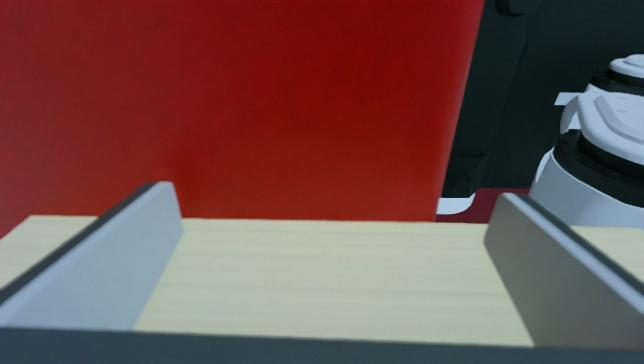

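Scene clock: 224.07 s.
Joint torques (N m): left_arm=[-18.03 2.33 8.25 -7.71 0.76 -1.12 -0.42] | right_arm=[-19.01 2.83 -3.25 -9.04 -2.41 -1.12 0.71]
External joint torques (N m): left_arm=[0.11 -3.61 1.09 -1.19 0.58 -0.93 -0.42] | right_arm=[-1.12 9.01 3.36 -2.78 -2.5 -0.97 0.7]
Motor temperatures (°C): left_arm=[33 29 32 39 36 35 37] | right_arm=[37 31 32 35 39 38 34]
Wrist force (N): left_arm=[0.9 6.2 -7.5] | right_arm=[1.4 -9.0 1.6]
Wrist torque (N m): left_arm=[-0.49 0.23 0.31] | right_arm=[0.13 -0.27 -0.67]
Wrist force, peak (N): left_arm=[-7.1 52.5 7.4] | right_arm=[-6.6 -51.3 13.0]
move: done
base_odometry: x=+0.681 y=+1.242 heading=+0.004
lidar_m: 0.25 0.25 1.18 3.03 2.50 1.78 1.69 1.76 2.35 1.19 0.70 0.91
base_status: not commanded
joint_positions: torso_squat_rad=+0.700 torso_shift_rad=+0.000 torso_pitch_rad=+0.350 torso_yaw_rad=+0.000 left_shoulder_pitch_rad=-0.971 left_shoulder_roll_rad=+0.560 left_shoulder_yaw_rad=-0.572 left_elbow_rad=-1.441 left_forearm_roll_rad=+0.843 left_wrist_pitch_rad=+1.608 left_hand_roll_rad=+0.709 left_gripper_m=+0.099 right_shoulder_pitch_rad=-0.970 right_shoulder_roll_rad=-0.545 right_shoulder_yaw_rad=+0.560 right_elbow_rad=-1.437 right_forearm_roll_rad=-0.827 right_wrist_pitch_rad=+1.616 right_hand_roll_rad=-0.710 right_gripper_m=+0.099 head_pan_rad=+0.000 head_tilt_rad=+0.550
joint_status: all done
wheel_motors_off: 0
motor_effort: left_wheel=-6(6) right_wheel=+6(11)
chest: x=-0.1221 y=+0.0000 z=+1.1066 quat_wxyz=(+0.985, +0.000, +0.174, +0.000) (m; base frame)
left_hand: x=+0.3002 y=+0.1283 z=+0.7697 quat_wxyz=(+0.999, -0.049, +0.000, -0.009) (m; base frame)
left_hand_status: reached (checked arc, planned for 0.2 s): 0 mm and 0.1 deg off.
right_hand: x=+0.3006 y=-0.1256 z=+0.7697 quat_wxyz=(+0.999, +0.049, +0.000, +0.006) (m; base frame)
pictures: none
No camera images: "cameras" was empty.

Scene clock: 224.70 s.
Joint torques (N m): left_arm=[-17.6 3.37 8.2 -7.07 0.57 -0.76 -0.38] | right_arm=[-17.28 -5.99 -7.53 -7.32 -0.24 -0.17 0.04]
External joint torques (N m): left_arm=[0.54 -2.57 1.05 -0.54 0.4 -0.56 -0.38] | right_arm=[0.22 1.1 -0.72 -1.19 -0.33 -0.03 0.04]
Motor temperatures (°C): left_arm=[33 29 32 39 36 35 37] | right_arm=[37 31 32 35 38 38 34]
Wrist force (N): left_arm=[0.8 4.4 -7.3] | right_arm=[0.0 1.2 -5.1]
Wrist torque (N m): left_arm=[-0.41 0.18 0.16] | right_arm=[-0.12 0.09 -0.10]
Wrist force, peak (N): left_arm=[-0.3 6.4 -7.2] | right_arm=[0.8 -10.2 -1.2]
move: done
base_odometry: x=+0.681 y=+1.242 heading=+0.004
lidar_m: 0.24 0.25 1.18 3.02 2.49 1.78 1.69 1.77 2.36 1.19 0.69 0.92
base_status: not commanded
joint_positions: torso_squat_rad=+0.700 torso_shift_rad=+0.000 torso_pitch_rad=+0.350 torso_yaw_rad=+0.000 left_shoulder_pitch_rad=-0.972 left_shoulder_roll_rad=+0.560 left_shoulder_yaw_rad=-0.572 left_elbow_rad=-1.441 left_forearm_roll_rad=+0.843 left_wrist_pitch_rad=+1.607 left_hand_roll_rad=+0.709 left_gripper_m=+0.099 right_shoulder_pitch_rad=-0.937 right_shoulder_roll_rad=-0.597 right_shoulder_yaw_rad=+0.536 right_elbow_rad=-1.461 right_forearm_roll_rad=-0.851 right_wrist_pitch_rad=+1.612 right_hand_roll_rad=-0.672 right_gripper_m=+0.099 head_pan_rad=+0.000 head_tilt_rad=+0.550
joint_status: all done
wheel_motors_off: 0
motor_effort: left_wheel=-6(6) right_wheel=+5(7)
chest: x=-0.1220 y=+0.0001 z=+1.1066 quat_wxyz=(+0.985, +0.000, +0.174, +0.000) (m; base frame)
left_hand: x=+0.3002 y=+0.1281 z=+0.7696 quat_wxyz=(+0.999, -0.049, +0.000, -0.009) (m; base frame)
right_hand: x=+0.3001 y=-0.1496 z=+0.7698 quat_wxyz=(+0.999, +0.048, +0.000, +0.007) (m; base frame)
right_hand_status: reached (checked arc, planned for 0.3 s): 0 mm and 0.2 deg off.
pictures: none
No camera images: "cameras" was empty.

Scene clock: 225.50 s.
Joint torques (N m): left_arm=[-16.7 4.61 8.94 -6.62 0.37 -0.52 -0.12] | right_arm=[-17.78 -6.68 -7.08 -6.9 -0.18 -0.08 0.06]
External joint torques (N m): left_arm=[1.11 -2.13 1.6 -0.22 0.19 -0.33 -0.12] | right_arm=[-0.28 0.41 -0.27 -0.77 -0.27 0.06 0.06]
Motor temperatures (°C): left_arm=[33 29 32 39 36 34 37] | right_arm=[37 31 32 35 38 38 34]
Wrist force (N): left_arm=[0.9 2.1 -7.2] | right_arm=[0.4 1.1 -5.4]
Wrist torque (N m): left_arm=[-0.35 0.22 0.08] | right_arm=[-0.11 0.14 -0.08]
Wrist force, peak (N): left_arm=[0.5 3.9 -8.4] | right_arm=[0.2 1.6 -5.7]
move: done
base_odometry: x=+0.681 y=+1.242 heading=+0.004
lidar_m: 0.25 0.24 1.18 3.02 2.49 1.76 1.69 1.77 2.35 1.19 0.69 0.92
base_status: not commanded
joint_positions: torso_squat_rad=+0.700 torso_shift_rad=+0.000 torso_pitch_rad=+0.350 torso_yaw_rad=+0.000 left_shoulder_pitch_rad=-0.943 left_shoulder_roll_rad=+0.607 left_shoulder_yaw_rad=-0.550 left_elbow_rad=-1.463 left_forearm_roll_rad=+0.864 left_wrist_pitch_rad=+1.603 left_hand_roll_rad=+0.676 left_gripper_m=+0.099 right_shoulder_pitch_rad=-0.937 right_shoulder_roll_rad=-0.597 right_shoulder_yaw_rad=+0.536 right_elbow_rad=-1.462 right_forearm_roll_rad=-0.851 right_wrist_pitch_rad=+1.612 right_hand_roll_rad=-0.672 right_gripper_m=+0.099 head_pan_rad=+0.000 head_tilt_rad=+0.550
joint_status: all done
wheel_motors_off: 0
motor_effort: left_wheel=-6(6) right_wheel=+5(7)
chest: x=-0.1220 y=+0.0001 z=+1.1066 quat_wxyz=(+0.985, +0.000, +0.174, +0.000) (m; base frame)
left_hand: x=+0.3001 y=+0.1498 z=+0.7699 quat_wxyz=(+0.999, -0.049, +0.000, -0.009) (m; base frame)
left_hand_status: reached (checked arc, planned for 0.2 s): 0 mm and 0.2 deg off.
right_hand: x=+0.3001 y=-0.1495 z=+0.7698 quat_wxyz=(+0.999, +0.048, +0.000, +0.007) (m; base frame)
pictures: head_camera, left_wrist_camera, right_wrist_camera
camera_calibration:
head_camera: T_world_to_cam=[[-0.00751908, -0.999504, -0.0305788, 0.0382204], [-0.746342, 0.0259613, -0.665056, 0.883133], [0.66552, 0.0178216, -0.746167, 0.927261], [0, 0, 0, 1]] pos_world=[0.0422964, -0.00125113, 1.28039]
left_wrist_camera: T_world_to_cam=[[0.999912, 0.00801708, -0.0106003, -0.293646], [0.0124906, -0.839393, 0.543382, -0.267287], [-0.00454152, -0.543467, -0.839419, 0.80156], [0, 0, 0, 1]] pos_world=[0.300599, 0.213617, 0.81497]
right_wrist_camera: T_world_to_cam=[[-0.998751, -0.0405615, -0.0291695, 0.314908], [-0.0499602, 0.80765, 0.587541, -0.289436], [-0.000272742, 0.588265, -0.808668, 0.78265], [0, 0, 0, 1]] pos_world=[0.300268, -0.213869, 0.812145]

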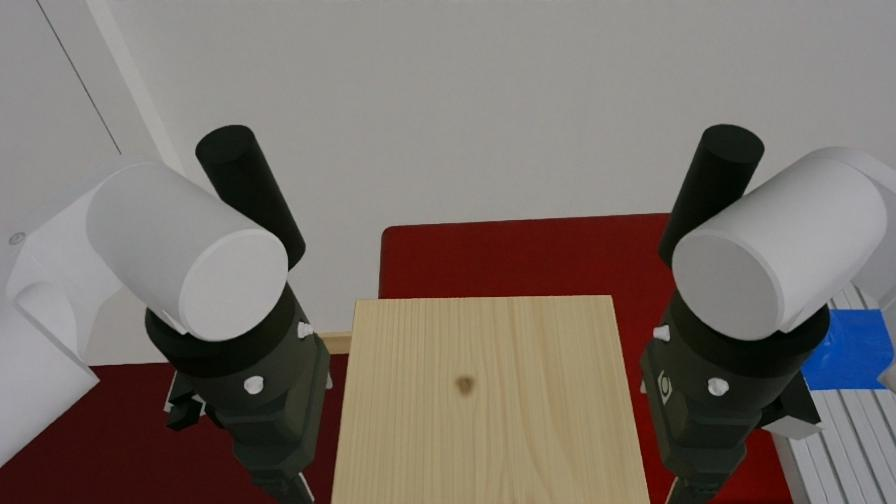

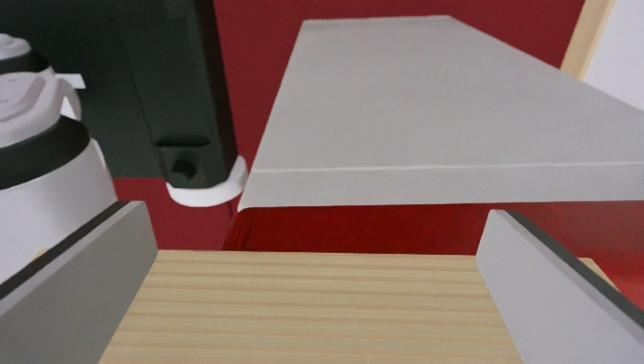

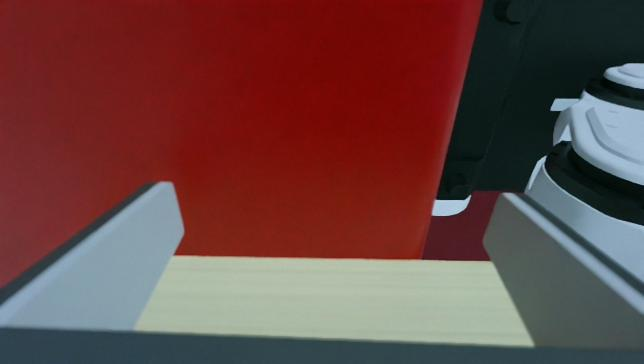

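Emit:
move(joints={"torso_squat_rad":0.28}, cameras=[])

Emit:
move(base={"x_m_s":-0.35,"for_s":0.87}, cameras=[])

Emit:
move(joints={"torso_pitch_rad":0.65,"head_tilt_rad":0.3}, cameras=[])

Emit:
move(target={"side":"left","x":0.4,"y":0.15,"z":0.9,"quat_wxyz":[0.9987,-0.05,0,-0.009]}, cameras=[])

Emit:
move(target={"side":"right","x":0.4,"y":-0.16,"z":0.9,"quat_wxyz":[0.9987,0.05,0,0.007]}, cameras=["head_camera"])

Scene clock: 233.30 s.
Joint torques (N m): left_arm=[-16.85 4.63 9.07 -6.59 0.32 -0.48 -0.26] | right_arm=[-17.74 -5.88 -7.13 -7.1 -0.19 -0.07 0.12]
External joint torques (N m): left_arm=[0.96 -2.11 1.73 -0.19 0.15 -0.28 -0.26] | right_arm=[-0.25 1.2 -0.32 -0.97 -0.28 0.07 0.11]
Motor temperatures (°C): left_arm=[33 29 32 38 36 34 37] | right_arm=[36 31 32 34 38 38 34]
Wrist force (N): left_arm=[1.0 2.5 -7.7] | right_arm=[0.6 1.4 -5.3]
Wrist torque (N m): left_arm=[-0.40 0.18 0.12] | right_arm=[-0.13 0.16 -0.10]
Wrist force, peak (N): left_arm=[0.7 1.7 -9.2] | right_arm=[-0.1 1.6 -5.7]
move: done
base_odometry: x=+0.681 y=+1.242 heading=+0.004
lidar_m: 0.25 0.25 1.17 3.01 2.49 1.78 1.70 1.77 2.36 1.18 0.71 0.91
base_status: not commanded
joint_positions: torso_squat_rad=+0.280 torso_shift_rad=+0.000 torso_pitch_rad=+0.350 torso_yaw_rad=+0.000 left_shoulder_pitch_rad=-0.943 left_shoulder_roll_rad=+0.607 left_shoulder_yaw_rad=-0.550 left_elbow_rad=-1.463 left_forearm_roll_rad=+0.864 left_wrist_pitch_rad=+1.603 left_hand_roll_rad=+0.676 left_gripper_m=+0.099 right_shoulder_pitch_rad=-0.937 right_shoulder_roll_rad=-0.597 right_shoulder_yaw_rad=+0.536 right_elbow_rad=-1.462 right_forearm_roll_rad=-0.851 right_wrist_pitch_rad=+1.612 right_hand_roll_rad=-0.672 right_gripper_m=+0.099 head_pan_rad=+0.000 head_tilt_rad=+0.550
joint_status: all done
wheel_motors_off: 0
motor_effort: left_wheel=-5(6) right_wheel=+7(7)
chest: x=-0.1219 y=+0.0001 z=+1.2439 quat_wxyz=(+0.985, +0.000, +0.174, +0.000) (m; base frame)
left_hand: x=+0.3001 y=+0.1498 z=+0.9071 quat_wxyz=(+0.999, -0.049, +0.000, -0.009) (m; base frame)
right_hand: x=+0.3002 y=-0.1495 z=+0.9070 quat_wxyz=(+0.999, +0.048, +0.000, +0.007) (m; base frame)
pictures: none
No camera images: "cameras" was empty.

Scene clock: 235.40 s.
Joint torques (N m): left_arm=[-16.94 5.03 8.76 -6.5 0.29 -0.54 -0.22] | right_arm=[-18.1 -6.31 -7.62 -6.73 -0.05 -0.02 0.15]
External joint torques (N m): left_arm=[0.87 -1.71 1.43 -0.1 0.12 -0.35 -0.22] | right_arm=[-0.6 0.77 -0.81 -0.6 -0.13 0.11 0.15]
Motor temperatures (°C): left_arm=[33 29 32 38 36 34 37] | right_arm=[36 31 32 34 37 38 34]
Wrist force (N): left_arm=[0.9 1.5 -7.7] | right_arm=[0.1 1.2 -5.1]
Wrist torque (N m): left_arm=[-0.28 0.21 0.10] | right_arm=[-0.14 0.11 -0.07]
Wrist force, peak (N): left_arm=[0.8 2.1 -8.1] | right_arm=[0.4 1.8 -5.6]
move: done
base_odometry: x=+0.381 y=+1.241 heading=+0.003
lidar_m: 0.54 1.20 1.58 4.04 2.05 1.47 1.38 1.45 1.95 1.70 0.85 0.92
base_status: done (sent for 0.87 of 0.87 s)
joint_positions: torso_squat_rad=+0.280 torso_shift_rad=+0.000 torso_pitch_rad=+0.350 torso_yaw_rad=+0.000 left_shoulder_pitch_rad=-0.943 left_shoulder_roll_rad=+0.607 left_shoulder_yaw_rad=-0.550 left_elbow_rad=-1.463 left_forearm_roll_rad=+0.864 left_wrist_pitch_rad=+1.603 left_hand_roll_rad=+0.676 left_gripper_m=+0.099 right_shoulder_pitch_rad=-0.937 right_shoulder_roll_rad=-0.597 right_shoulder_yaw_rad=+0.536 right_elbow_rad=-1.462 right_forearm_roll_rad=-0.851 right_wrist_pitch_rad=+1.612 right_hand_roll_rad=-0.672 right_gripper_m=+0.099 head_pan_rad=+0.000 head_tilt_rad=+0.550
joint_status: not commanded
wheel_motors_off: 0
motor_effort: left_wheel=-12(25) right_wheel=+11(48)
chest: x=-0.1220 y=+0.0001 z=+1.2439 quat_wxyz=(+0.985, +0.000, +0.174, +0.000) (m; base frame)
left_hand: x=+0.3001 y=+0.1497 z=+0.9073 quat_wxyz=(+0.999, -0.049, +0.000, -0.009) (m; base frame)
right_hand: x=+0.3001 y=-0.1495 z=+0.9070 quat_wxyz=(+0.999, +0.048, +0.000, +0.007) (m; base frame)
pictures: none
No camera images: "cameras" was empty.

Scene clock: 237.23 s.
Joint torques (N m): left_arm=[-12.05 4.08 6.84 -6.73 0.63 0.11 -0.21] | right_arm=[-13.28 -5.12 -5.59 -7.03 -0.4 0.41 0.03]
External joint torques (N m): left_arm=[0.84 -1.45 1.3 0.11 0.08 -0.15 -0.23] | right_arm=[-0.76 0.82 -0.43 -0.58 -0.13 0.1 0.04]
Motor temperatures (°C): left_arm=[33 29 32 38 36 34 37] | right_arm=[36 31 32 34 37 38 34]
Wrist force (N): left_arm=[3.0 2.2 -7.6] | right_arm=[1.5 1.3 -5.2]
Wrist torque (N m): left_arm=[-0.35 0.36 0.10] | right_arm=[-0.15 0.18 -0.11]
Wrist force, peak (N): left_arm=[2.9 2.4 -8.0] | right_arm=[1.4 1.7 -5.5]
move: done
base_odometry: x=+0.381 y=+1.241 heading=+0.003
lidar_m: 0.55 1.19 1.60 4.05 2.06 1.45 1.39 1.45 1.92 1.71 0.87 0.91
base_status: not commanded
joint_positions: torso_squat_rad=+0.280 torso_shift_rad=+0.000 torso_pitch_rad=+0.650 torso_yaw_rad=+0.000 left_shoulder_pitch_rad=-0.943 left_shoulder_roll_rad=+0.607 left_shoulder_yaw_rad=-0.550 left_elbow_rad=-1.463 left_forearm_roll_rad=+0.864 left_wrist_pitch_rad=+1.603 left_hand_roll_rad=+0.676 left_gripper_m=+0.099 right_shoulder_pitch_rad=-0.937 right_shoulder_roll_rad=-0.597 right_shoulder_yaw_rad=+0.536 right_elbow_rad=-1.462 right_forearm_roll_rad=-0.851 right_wrist_pitch_rad=+1.612 right_hand_roll_rad=-0.672 right_gripper_m=+0.099 head_pan_rad=+0.000 head_tilt_rad=+0.300
joint_status: all done
wheel_motors_off: 0
motor_effort: left_wheel=-12(13) right_wheel=+11(14)
chest: x=-0.0407 y=+0.0001 z=+1.1996 quat_wxyz=(+0.948, +0.000, +0.319, +0.000) (m; base frame)
left_hand: x=+0.2629 y=+0.1497 z=+0.7532 quat_wxyz=(+0.988, -0.050, +0.149, -0.002) (m; base frame)
right_hand: x=+0.2628 y=-0.1495 z=+0.7530 quat_wxyz=(+0.988, +0.049, +0.150, +0.000) (m; base frame)
pictures: none
No camera images: "cameras" was empty.

Scene clock: 238.17 s.
Joint torques (N m): left_arm=[-15.33 5.57 7.7 -5.64 0.27 -0.3 0.17] | right_arm=[-12.96 -4.94 -5.94 -7.15 -0.42 0.42 0.09]
External joint torques (N m): left_arm=[2.3 -2.18 0.2 0.58 0.1 -0.09 0.17] | right_arm=[-0.44 1 -0.77 -0.7 -0.14 0.11 0.1]
Motor temperatures (°C): left_arm=[32 29 32 38 36 34 37] | right_arm=[36 31 32 34 37 38 34]
Wrist force (N): left_arm=[1.3 2.5 -7.9] | right_arm=[2.3 1.6 -4.6]
Wrist torque (N m): left_arm=[-0.42 0.29 0.09] | right_arm=[-0.16 0.25 -0.07]
Wrist force, peak (N): left_arm=[1.6 2.1 -9.2] | right_arm=[2.5 1.8 -5.2]
move: done
base_odometry: x=+0.381 y=+1.241 heading=+0.003
lidar_m: 0.54 1.20 1.60 4.04 2.07 1.47 1.40 1.46 1.95 1.72 0.85 0.91
base_status: not commanded
joint_positions: torso_squat_rad=+0.280 torso_shift_rad=+0.000 torso_pitch_rad=+0.650 torso_yaw_rad=+0.000 left_shoulder_pitch_rad=-1.229 left_shoulder_roll_rad=+0.720 left_shoulder_yaw_rad=-0.417 left_elbow_rad=-1.592 left_forearm_roll_rad=+0.895 left_wrist_pitch_rad=+1.754 left_hand_roll_rad=+0.723 left_gripper_m=+0.099 right_shoulder_pitch_rad=-0.937 right_shoulder_roll_rad=-0.597 right_shoulder_yaw_rad=+0.536 right_elbow_rad=-1.462 right_forearm_roll_rad=-0.851 right_wrist_pitch_rad=+1.612 right_hand_roll_rad=-0.672 right_gripper_m=+0.099 head_pan_rad=+0.000 head_tilt_rad=+0.300
joint_status: all done
wheel_motors_off: 0
motor_effort: left_wheel=-12(13) right_wheel=+11(13)
chest: x=-0.0408 y=+0.0001 z=+1.1996 quat_wxyz=(+0.948, +0.000, +0.319, +0.000) (m; base frame)
left_hand: x=+0.4000 y=+0.1500 z=+0.9005 quat_wxyz=(+0.999, -0.050, -0.001, -0.009) (m; base frame)
left_hand_status: reached (checked arc, planned for 0.6 s): 0 mm and 0.1 deg off.
right_hand: x=+0.2629 y=-0.1495 z=+0.7530 quat_wxyz=(+0.988, +0.049, +0.150, +0.000) (m; base frame)
pictures: none
No camera images: "cameras" was empty.

Scene clock: 239.13 s.
Joint torques (N m): left_arm=[-16.31 5.98 7.98 -5.75 0.29 -0.38 0.13] | right_arm=[-16.17 -8.24 -6.42 -6.28 -0.29 -0.16 -0.13]
External joint torques (N m): left_arm=[1.36 -1.76 0.48 0.47 0.12 -0.17 0.13] | right_arm=[0.94 0.27 0.64 -0.35 -0.38 -0.01 -0.13]
Motor temperatures (°C): left_arm=[32 29 32 38 36 34 37] | right_arm=[36 31 32 34 37 38 34]
Wrist force (N): left_arm=[1.3 2.2 -7.8] | right_arm=[0.3 1.5 -5.6]
Wrist torque (N m): left_arm=[-0.36 0.27 0.10] | right_arm=[-0.19 0.16 -0.06]
Wrist force, peak (N): left_arm=[0.6 2.8 -8.1] | right_arm=[1.1 2.3 -6.9]
move: done
base_odometry: x=+0.381 y=+1.241 heading=+0.003
lidar_m: 0.55 1.19 1.58 4.03 2.07 1.47 1.39 1.45 1.92 1.72 0.87 0.91
base_status: not commanded
joint_positions: torso_squat_rad=+0.280 torso_shift_rad=+0.000 torso_pitch_rad=+0.650 torso_yaw_rad=+0.000 left_shoulder_pitch_rad=-1.229 left_shoulder_roll_rad=+0.720 left_shoulder_yaw_rad=-0.418 left_elbow_rad=-1.592 left_forearm_roll_rad=+0.895 left_wrist_pitch_rad=+1.754 left_hand_roll_rad=+0.723 left_gripper_m=+0.099 right_shoulder_pitch_rad=-1.209 right_shoulder_roll_rad=-0.732 right_shoulder_yaw_rad=+0.392 right_elbow_rad=-1.598 right_forearm_roll_rad=-0.895 right_wrist_pitch_rad=+1.759 right_hand_roll_rad=-0.703 right_gripper_m=+0.099 head_pan_rad=+0.000 head_tilt_rad=+0.300
joint_status: all done
wheel_motors_off: 0
motor_effort: left_wheel=-10(12) right_wheel=+9(14)
chest: x=-0.0408 y=+0.0001 z=+1.1996 quat_wxyz=(+0.948, +0.000, +0.319, +0.000) (m; base frame)
left_hand: x=+0.3999 y=+0.1500 z=+0.9004 quat_wxyz=(+0.999, -0.050, -0.001, -0.009) (m; base frame)
right_hand: x=+0.4000 y=-0.1600 z=+0.9004 quat_wxyz=(+0.999, +0.050, -0.001, +0.007) (m; base frame)
right_hand_status: reached (checked arc, planned for 0.6 s): 0 mm and 0.1 deg off.
pictures: head_camera
camera_calibration:
head_camera: T_world_to_cam=[[-0.00904562, -0.999504, -0.0301617, 0.0405805], [-0.778767, 0.0259619, -0.626776, 0.971153], [0.627248, 0.0178193, -0.778616, 0.931487], [0, 0, 0, 1]] pos_world=[0.172396, -0.00125112, 1.33519]

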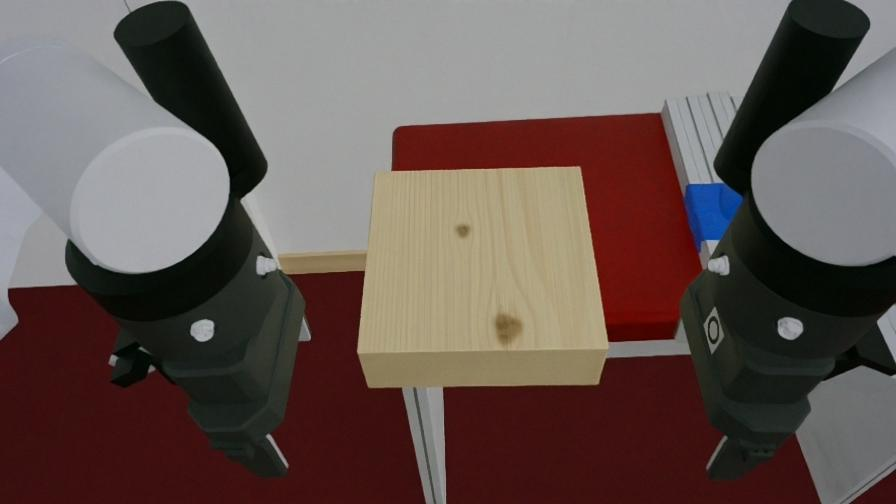

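Emit:
move(base={"x_m_s":0.3,"for_s":0.7}, cameras=[])

Emit:
move(target={"side":"left","x":0.4,"y":0.145,"z":0.771,"quat_wxyz":[0.9987,-0.05,0,-0.009]}, cameras=[])

Emit:
move(target={"side":"right","x":0.4,"y":-0.15,"z":0.771,"quat_wxyz":[0.9987,0.05,0,0.007]})

Scene clock: 242.37 s.
Joint torques (N m): left_arm=[-16.37 5.87 8.01 -5.61 0.2 -0.36 0.03] | right_arm=[-17.14 -7.86 -6.38 -6.34 -0.21 -0.21 -0.2]
External joint torques (N m): left_arm=[1.29 -1.87 0.51 0.62 0.03 -0.16 0.04] | right_arm=[-0.03 0.65 0.68 -0.4 -0.3 -0.06 -0.2]
Motor temperatures (°C): left_arm=[32 29 32 38 35 34 37] | right_arm=[36 31 32 34 37 37 34]
Wrist force (N): left_arm=[0.8 2.0 -7.5] | right_arm=[0.0 1.8 -5.3]
Wrist torque (N m): left_arm=[-0.35 0.17 0.12] | right_arm=[-0.21 0.06 -0.10]
Wrist force, peak (N): left_arm=[0.9 2.3 -8.5] | right_arm=[-0.1 1.6 -6.1]
move: done
base_odometry: x=+0.577 y=+1.242 heading=+0.002
lidar_m: 0.35 1.00 1.31 3.40 2.35 1.68 1.59 1.66 2.20 1.16 0.74 0.91
base_status: done (sent for 0.7 of 0.7 s)
joint_positions: torso_squat_rad=+0.280 torso_shift_rad=+0.000 torso_pitch_rad=+0.650 torso_yaw_rad=+0.000 left_shoulder_pitch_rad=-1.229 left_shoulder_roll_rad=+0.720 left_shoulder_yaw_rad=-0.418 left_elbow_rad=-1.592 left_forearm_roll_rad=+0.895 left_wrist_pitch_rad=+1.754 left_hand_roll_rad=+0.723 left_gripper_m=+0.099 right_shoulder_pitch_rad=-1.209 right_shoulder_roll_rad=-0.732 right_shoulder_yaw_rad=+0.392 right_elbow_rad=-1.597 right_forearm_roll_rad=-0.895 right_wrist_pitch_rad=+1.759 right_hand_roll_rad=-0.703 right_gripper_m=+0.099 head_pan_rad=+0.000 head_tilt_rad=+0.300
joint_status: not commanded
wheel_motors_off: 0
motor_effort: left_wheel=-4(53) right_wheel=+6(31)
chest: x=-0.0407 y=+0.0001 z=+1.1996 quat_wxyz=(+0.948, +0.000, +0.319, +0.000) (m; base frame)
left_hand: x=+0.3999 y=+0.1500 z=+0.9003 quat_wxyz=(+0.999, -0.050, -0.001, -0.009) (m; base frame)
right_hand: x=+0.3999 y=-0.1600 z=+0.9002 quat_wxyz=(+0.999, +0.050, -0.001, +0.007) (m; base frame)
pictures: none
No camera images: "cameras" was empty.

Scene clock: 243.43 s.
Joint torques (N m): left_arm=[-16.58 5.2 6.68 -6.79 0.09 -0.09 -0.07] | right_arm=[-17.3 -7.93 -6.33 -6.34 -0.23 -0.04 -0.18]
External joint torques (N m): left_arm=[0.83 -1.27 0.88 0.08 -0.1 0.1 -0.06] | right_arm=[-0.19 0.57 0.73 -0.41 -0.31 0.11 -0.18]
Motor temperatures (°C): left_arm=[32 29 32 38 35 33 37] | right_arm=[36 31 32 34 37 37 34]
Wrist force (N): left_arm=[0.9 2.4 -7.8] | right_arm=[-0.4 1.0 -5.4]
Wrist torque (N m): left_arm=[-0.37 0.24 0.10] | right_arm=[-0.14 0.07 -0.07]
Wrist force, peak (N): left_arm=[0.2 1.8 -8.7] | right_arm=[-0.1 1.5 -5.9]
move: done
base_odometry: x=+0.577 y=+1.242 heading=+0.002
lidar_m: 0.35 0.99 1.31 3.39 2.35 1.69 1.58 1.65 2.20 1.14 0.74 0.91
base_status: not commanded
joint_positions: torso_squat_rad=+0.280 torso_shift_rad=+0.000 torso_pitch_rad=+0.650 torso_yaw_rad=+0.000 left_shoulder_pitch_rad=-1.170 left_shoulder_roll_rad=+0.562 left_shoulder_yaw_rad=-0.512 left_elbow_rad=-1.196 left_forearm_roll_rad=+0.746 left_wrist_pitch_rad=+1.397 left_hand_roll_rad=+0.545 left_gripper_m=+0.099 right_shoulder_pitch_rad=-1.209 right_shoulder_roll_rad=-0.732 right_shoulder_yaw_rad=+0.392 right_elbow_rad=-1.597 right_forearm_roll_rad=-0.895 right_wrist_pitch_rad=+1.759 right_hand_roll_rad=-0.703 right_gripper_m=+0.099 head_pan_rad=+0.000 head_tilt_rad=+0.300
joint_status: all done
wheel_motors_off: 0
motor_effort: left_wheel=-3(5) right_wheel=+5(8)
chest: x=-0.0407 y=+0.0001 z=+1.1996 quat_wxyz=(+0.948, +0.000, +0.319, +0.000) (m; base frame)
left_hand: x=+0.3999 y=+0.1449 z=+0.7712 quat_wxyz=(+0.999, -0.050, -0.001, -0.009) (m; base frame)
left_hand_status: reached (checked arc, planned for 0.7 s): 0 mm and 0.1 deg off.
right_hand: x=+0.3999 y=-0.1600 z=+0.9002 quat_wxyz=(+0.999, +0.050, -0.001, +0.007) (m; base frame)
pictures: none
No camera images: "cameras" was empty.

Scene clock: 244.53 s.
Joint torques (N m): left_arm=[-16.3 5.38 6.69 -6.54 0.12 -0.16 -0.06] | right_arm=[-17.64 -6.92 -4.88 -7.04 0.06 0.06 -0.21]
External joint torques (N m): left_arm=[1.12 -1.09 0.89 0.34 -0.06 0.02 -0.06] | right_arm=[-0.73 0.08 0.51 -0.55 -0.02 0.19 -0.21]
Motor temperatures (°C): left_arm=[32 28 32 38 35 33 37] | right_arm=[36 31 32 33 37 37 34]
Wrist force (N): left_arm=[1.1 1.9 -7.4] | right_arm=[-0.3 1.4 -5.1]
Wrist torque (N m): left_arm=[-0.35 0.22 0.13] | right_arm=[-0.16 0.06 -0.07]
Wrist force, peak (N): left_arm=[1.2 1.7 -8.2] | right_arm=[-0.8 1.2 -7.0]
move: done
base_odometry: x=+0.577 y=+1.242 heading=+0.002
lidar_m: 0.35 1.00 1.31 3.39 2.36 1.66 1.59 1.66 2.21 1.17 0.74 0.90
base_status: not commanded
joint_positions: torso_squat_rad=+0.280 torso_shift_rad=+0.000 torso_pitch_rad=+0.650 torso_yaw_rad=+0.000 left_shoulder_pitch_rad=-1.170 left_shoulder_roll_rad=+0.562 left_shoulder_yaw_rad=-0.512 left_elbow_rad=-1.196 left_forearm_roll_rad=+0.746 left_wrist_pitch_rad=+1.397 left_hand_roll_rad=+0.545 left_gripper_m=+0.099 right_shoulder_pitch_rad=-1.158 right_shoulder_roll_rad=-0.564 right_shoulder_yaw_rad=+0.492 right_elbow_rad=-1.200 right_forearm_roll_rad=-0.740 right_wrist_pitch_rad=+1.402 right_hand_roll_rad=-0.534 right_gripper_m=+0.099 head_pan_rad=+0.000 head_tilt_rad=+0.300
joint_status: all done
wheel_motors_off: 0
motor_effort: left_wheel=-5(5) right_wheel=+5(8)
chest: x=-0.0408 y=+0.0001 z=+1.1996 quat_wxyz=(+0.948, +0.000, +0.319, +0.000) (m; base frame)
left_hand: x=+0.3999 y=+0.1450 z=+0.7713 quat_wxyz=(+0.999, -0.050, -0.001, -0.009) (m; base frame)
right_hand: x=+0.3997 y=-0.1500 z=+0.7711 quat_wxyz=(+0.999, +0.050, +0.000, +0.007) (m; base frame)
right_hand_status: reached (checked arc, planned for 0.7 s): 0 mm and 0.1 deg off.
pictures: head_camera, left_wrist_camera, right_wrist_camera
camera_calibration:
head_camera: T_world_to_cam=[[-0.00904562, -0.999504, -0.0301617, 0.0405805], [-0.778767, 0.0259619, -0.626776, 0.971153], [0.627248, 0.0178193, -0.778616, 0.931487], [0, 0, 0, 1]] pos_world=[0.172396, -0.00125112, 1.33519]
left_wrist_camera: T_world_to_cam=[[0.999925, 0.00807199, -0.00923521, -0.394519], [0.0118038, -0.837941, 0.545633, -0.274998], [-0.00333421, -0.545701, -0.837973, 0.799271], [0, 0, 0, 1]] pos_world=[0.4004, 0.208915, 0.816172]
right_wrist_camera: T_world_to_cam=[[-0.99873, -0.0400349, -0.0305881, 0.415559], [-0.0503724, 0.805778, 0.590072, -0.286989], [0.00102371, 0.590863, -0.806771, 0.782482], [0, 0, 0, 1]] pos_world=[0.399773, -0.214453, 0.813339]

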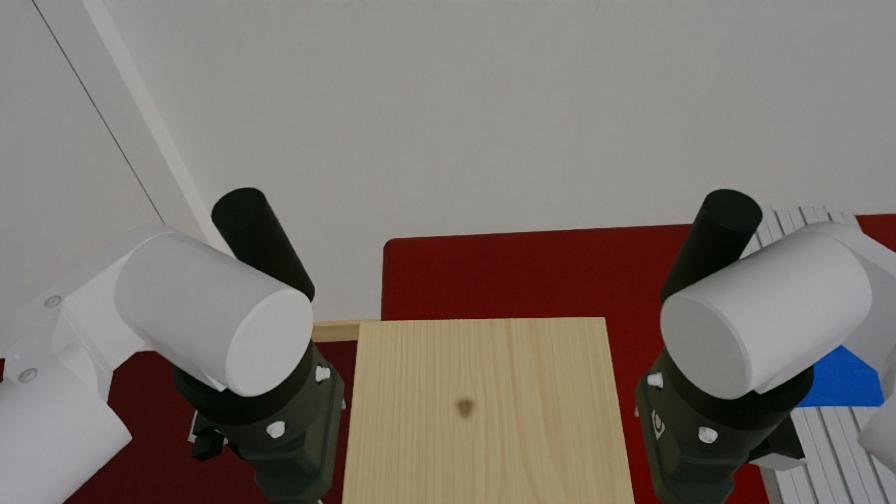

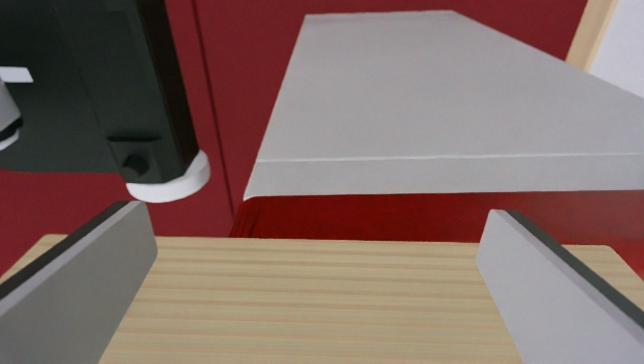

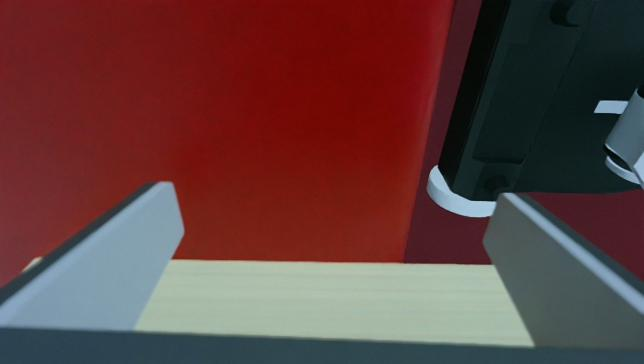

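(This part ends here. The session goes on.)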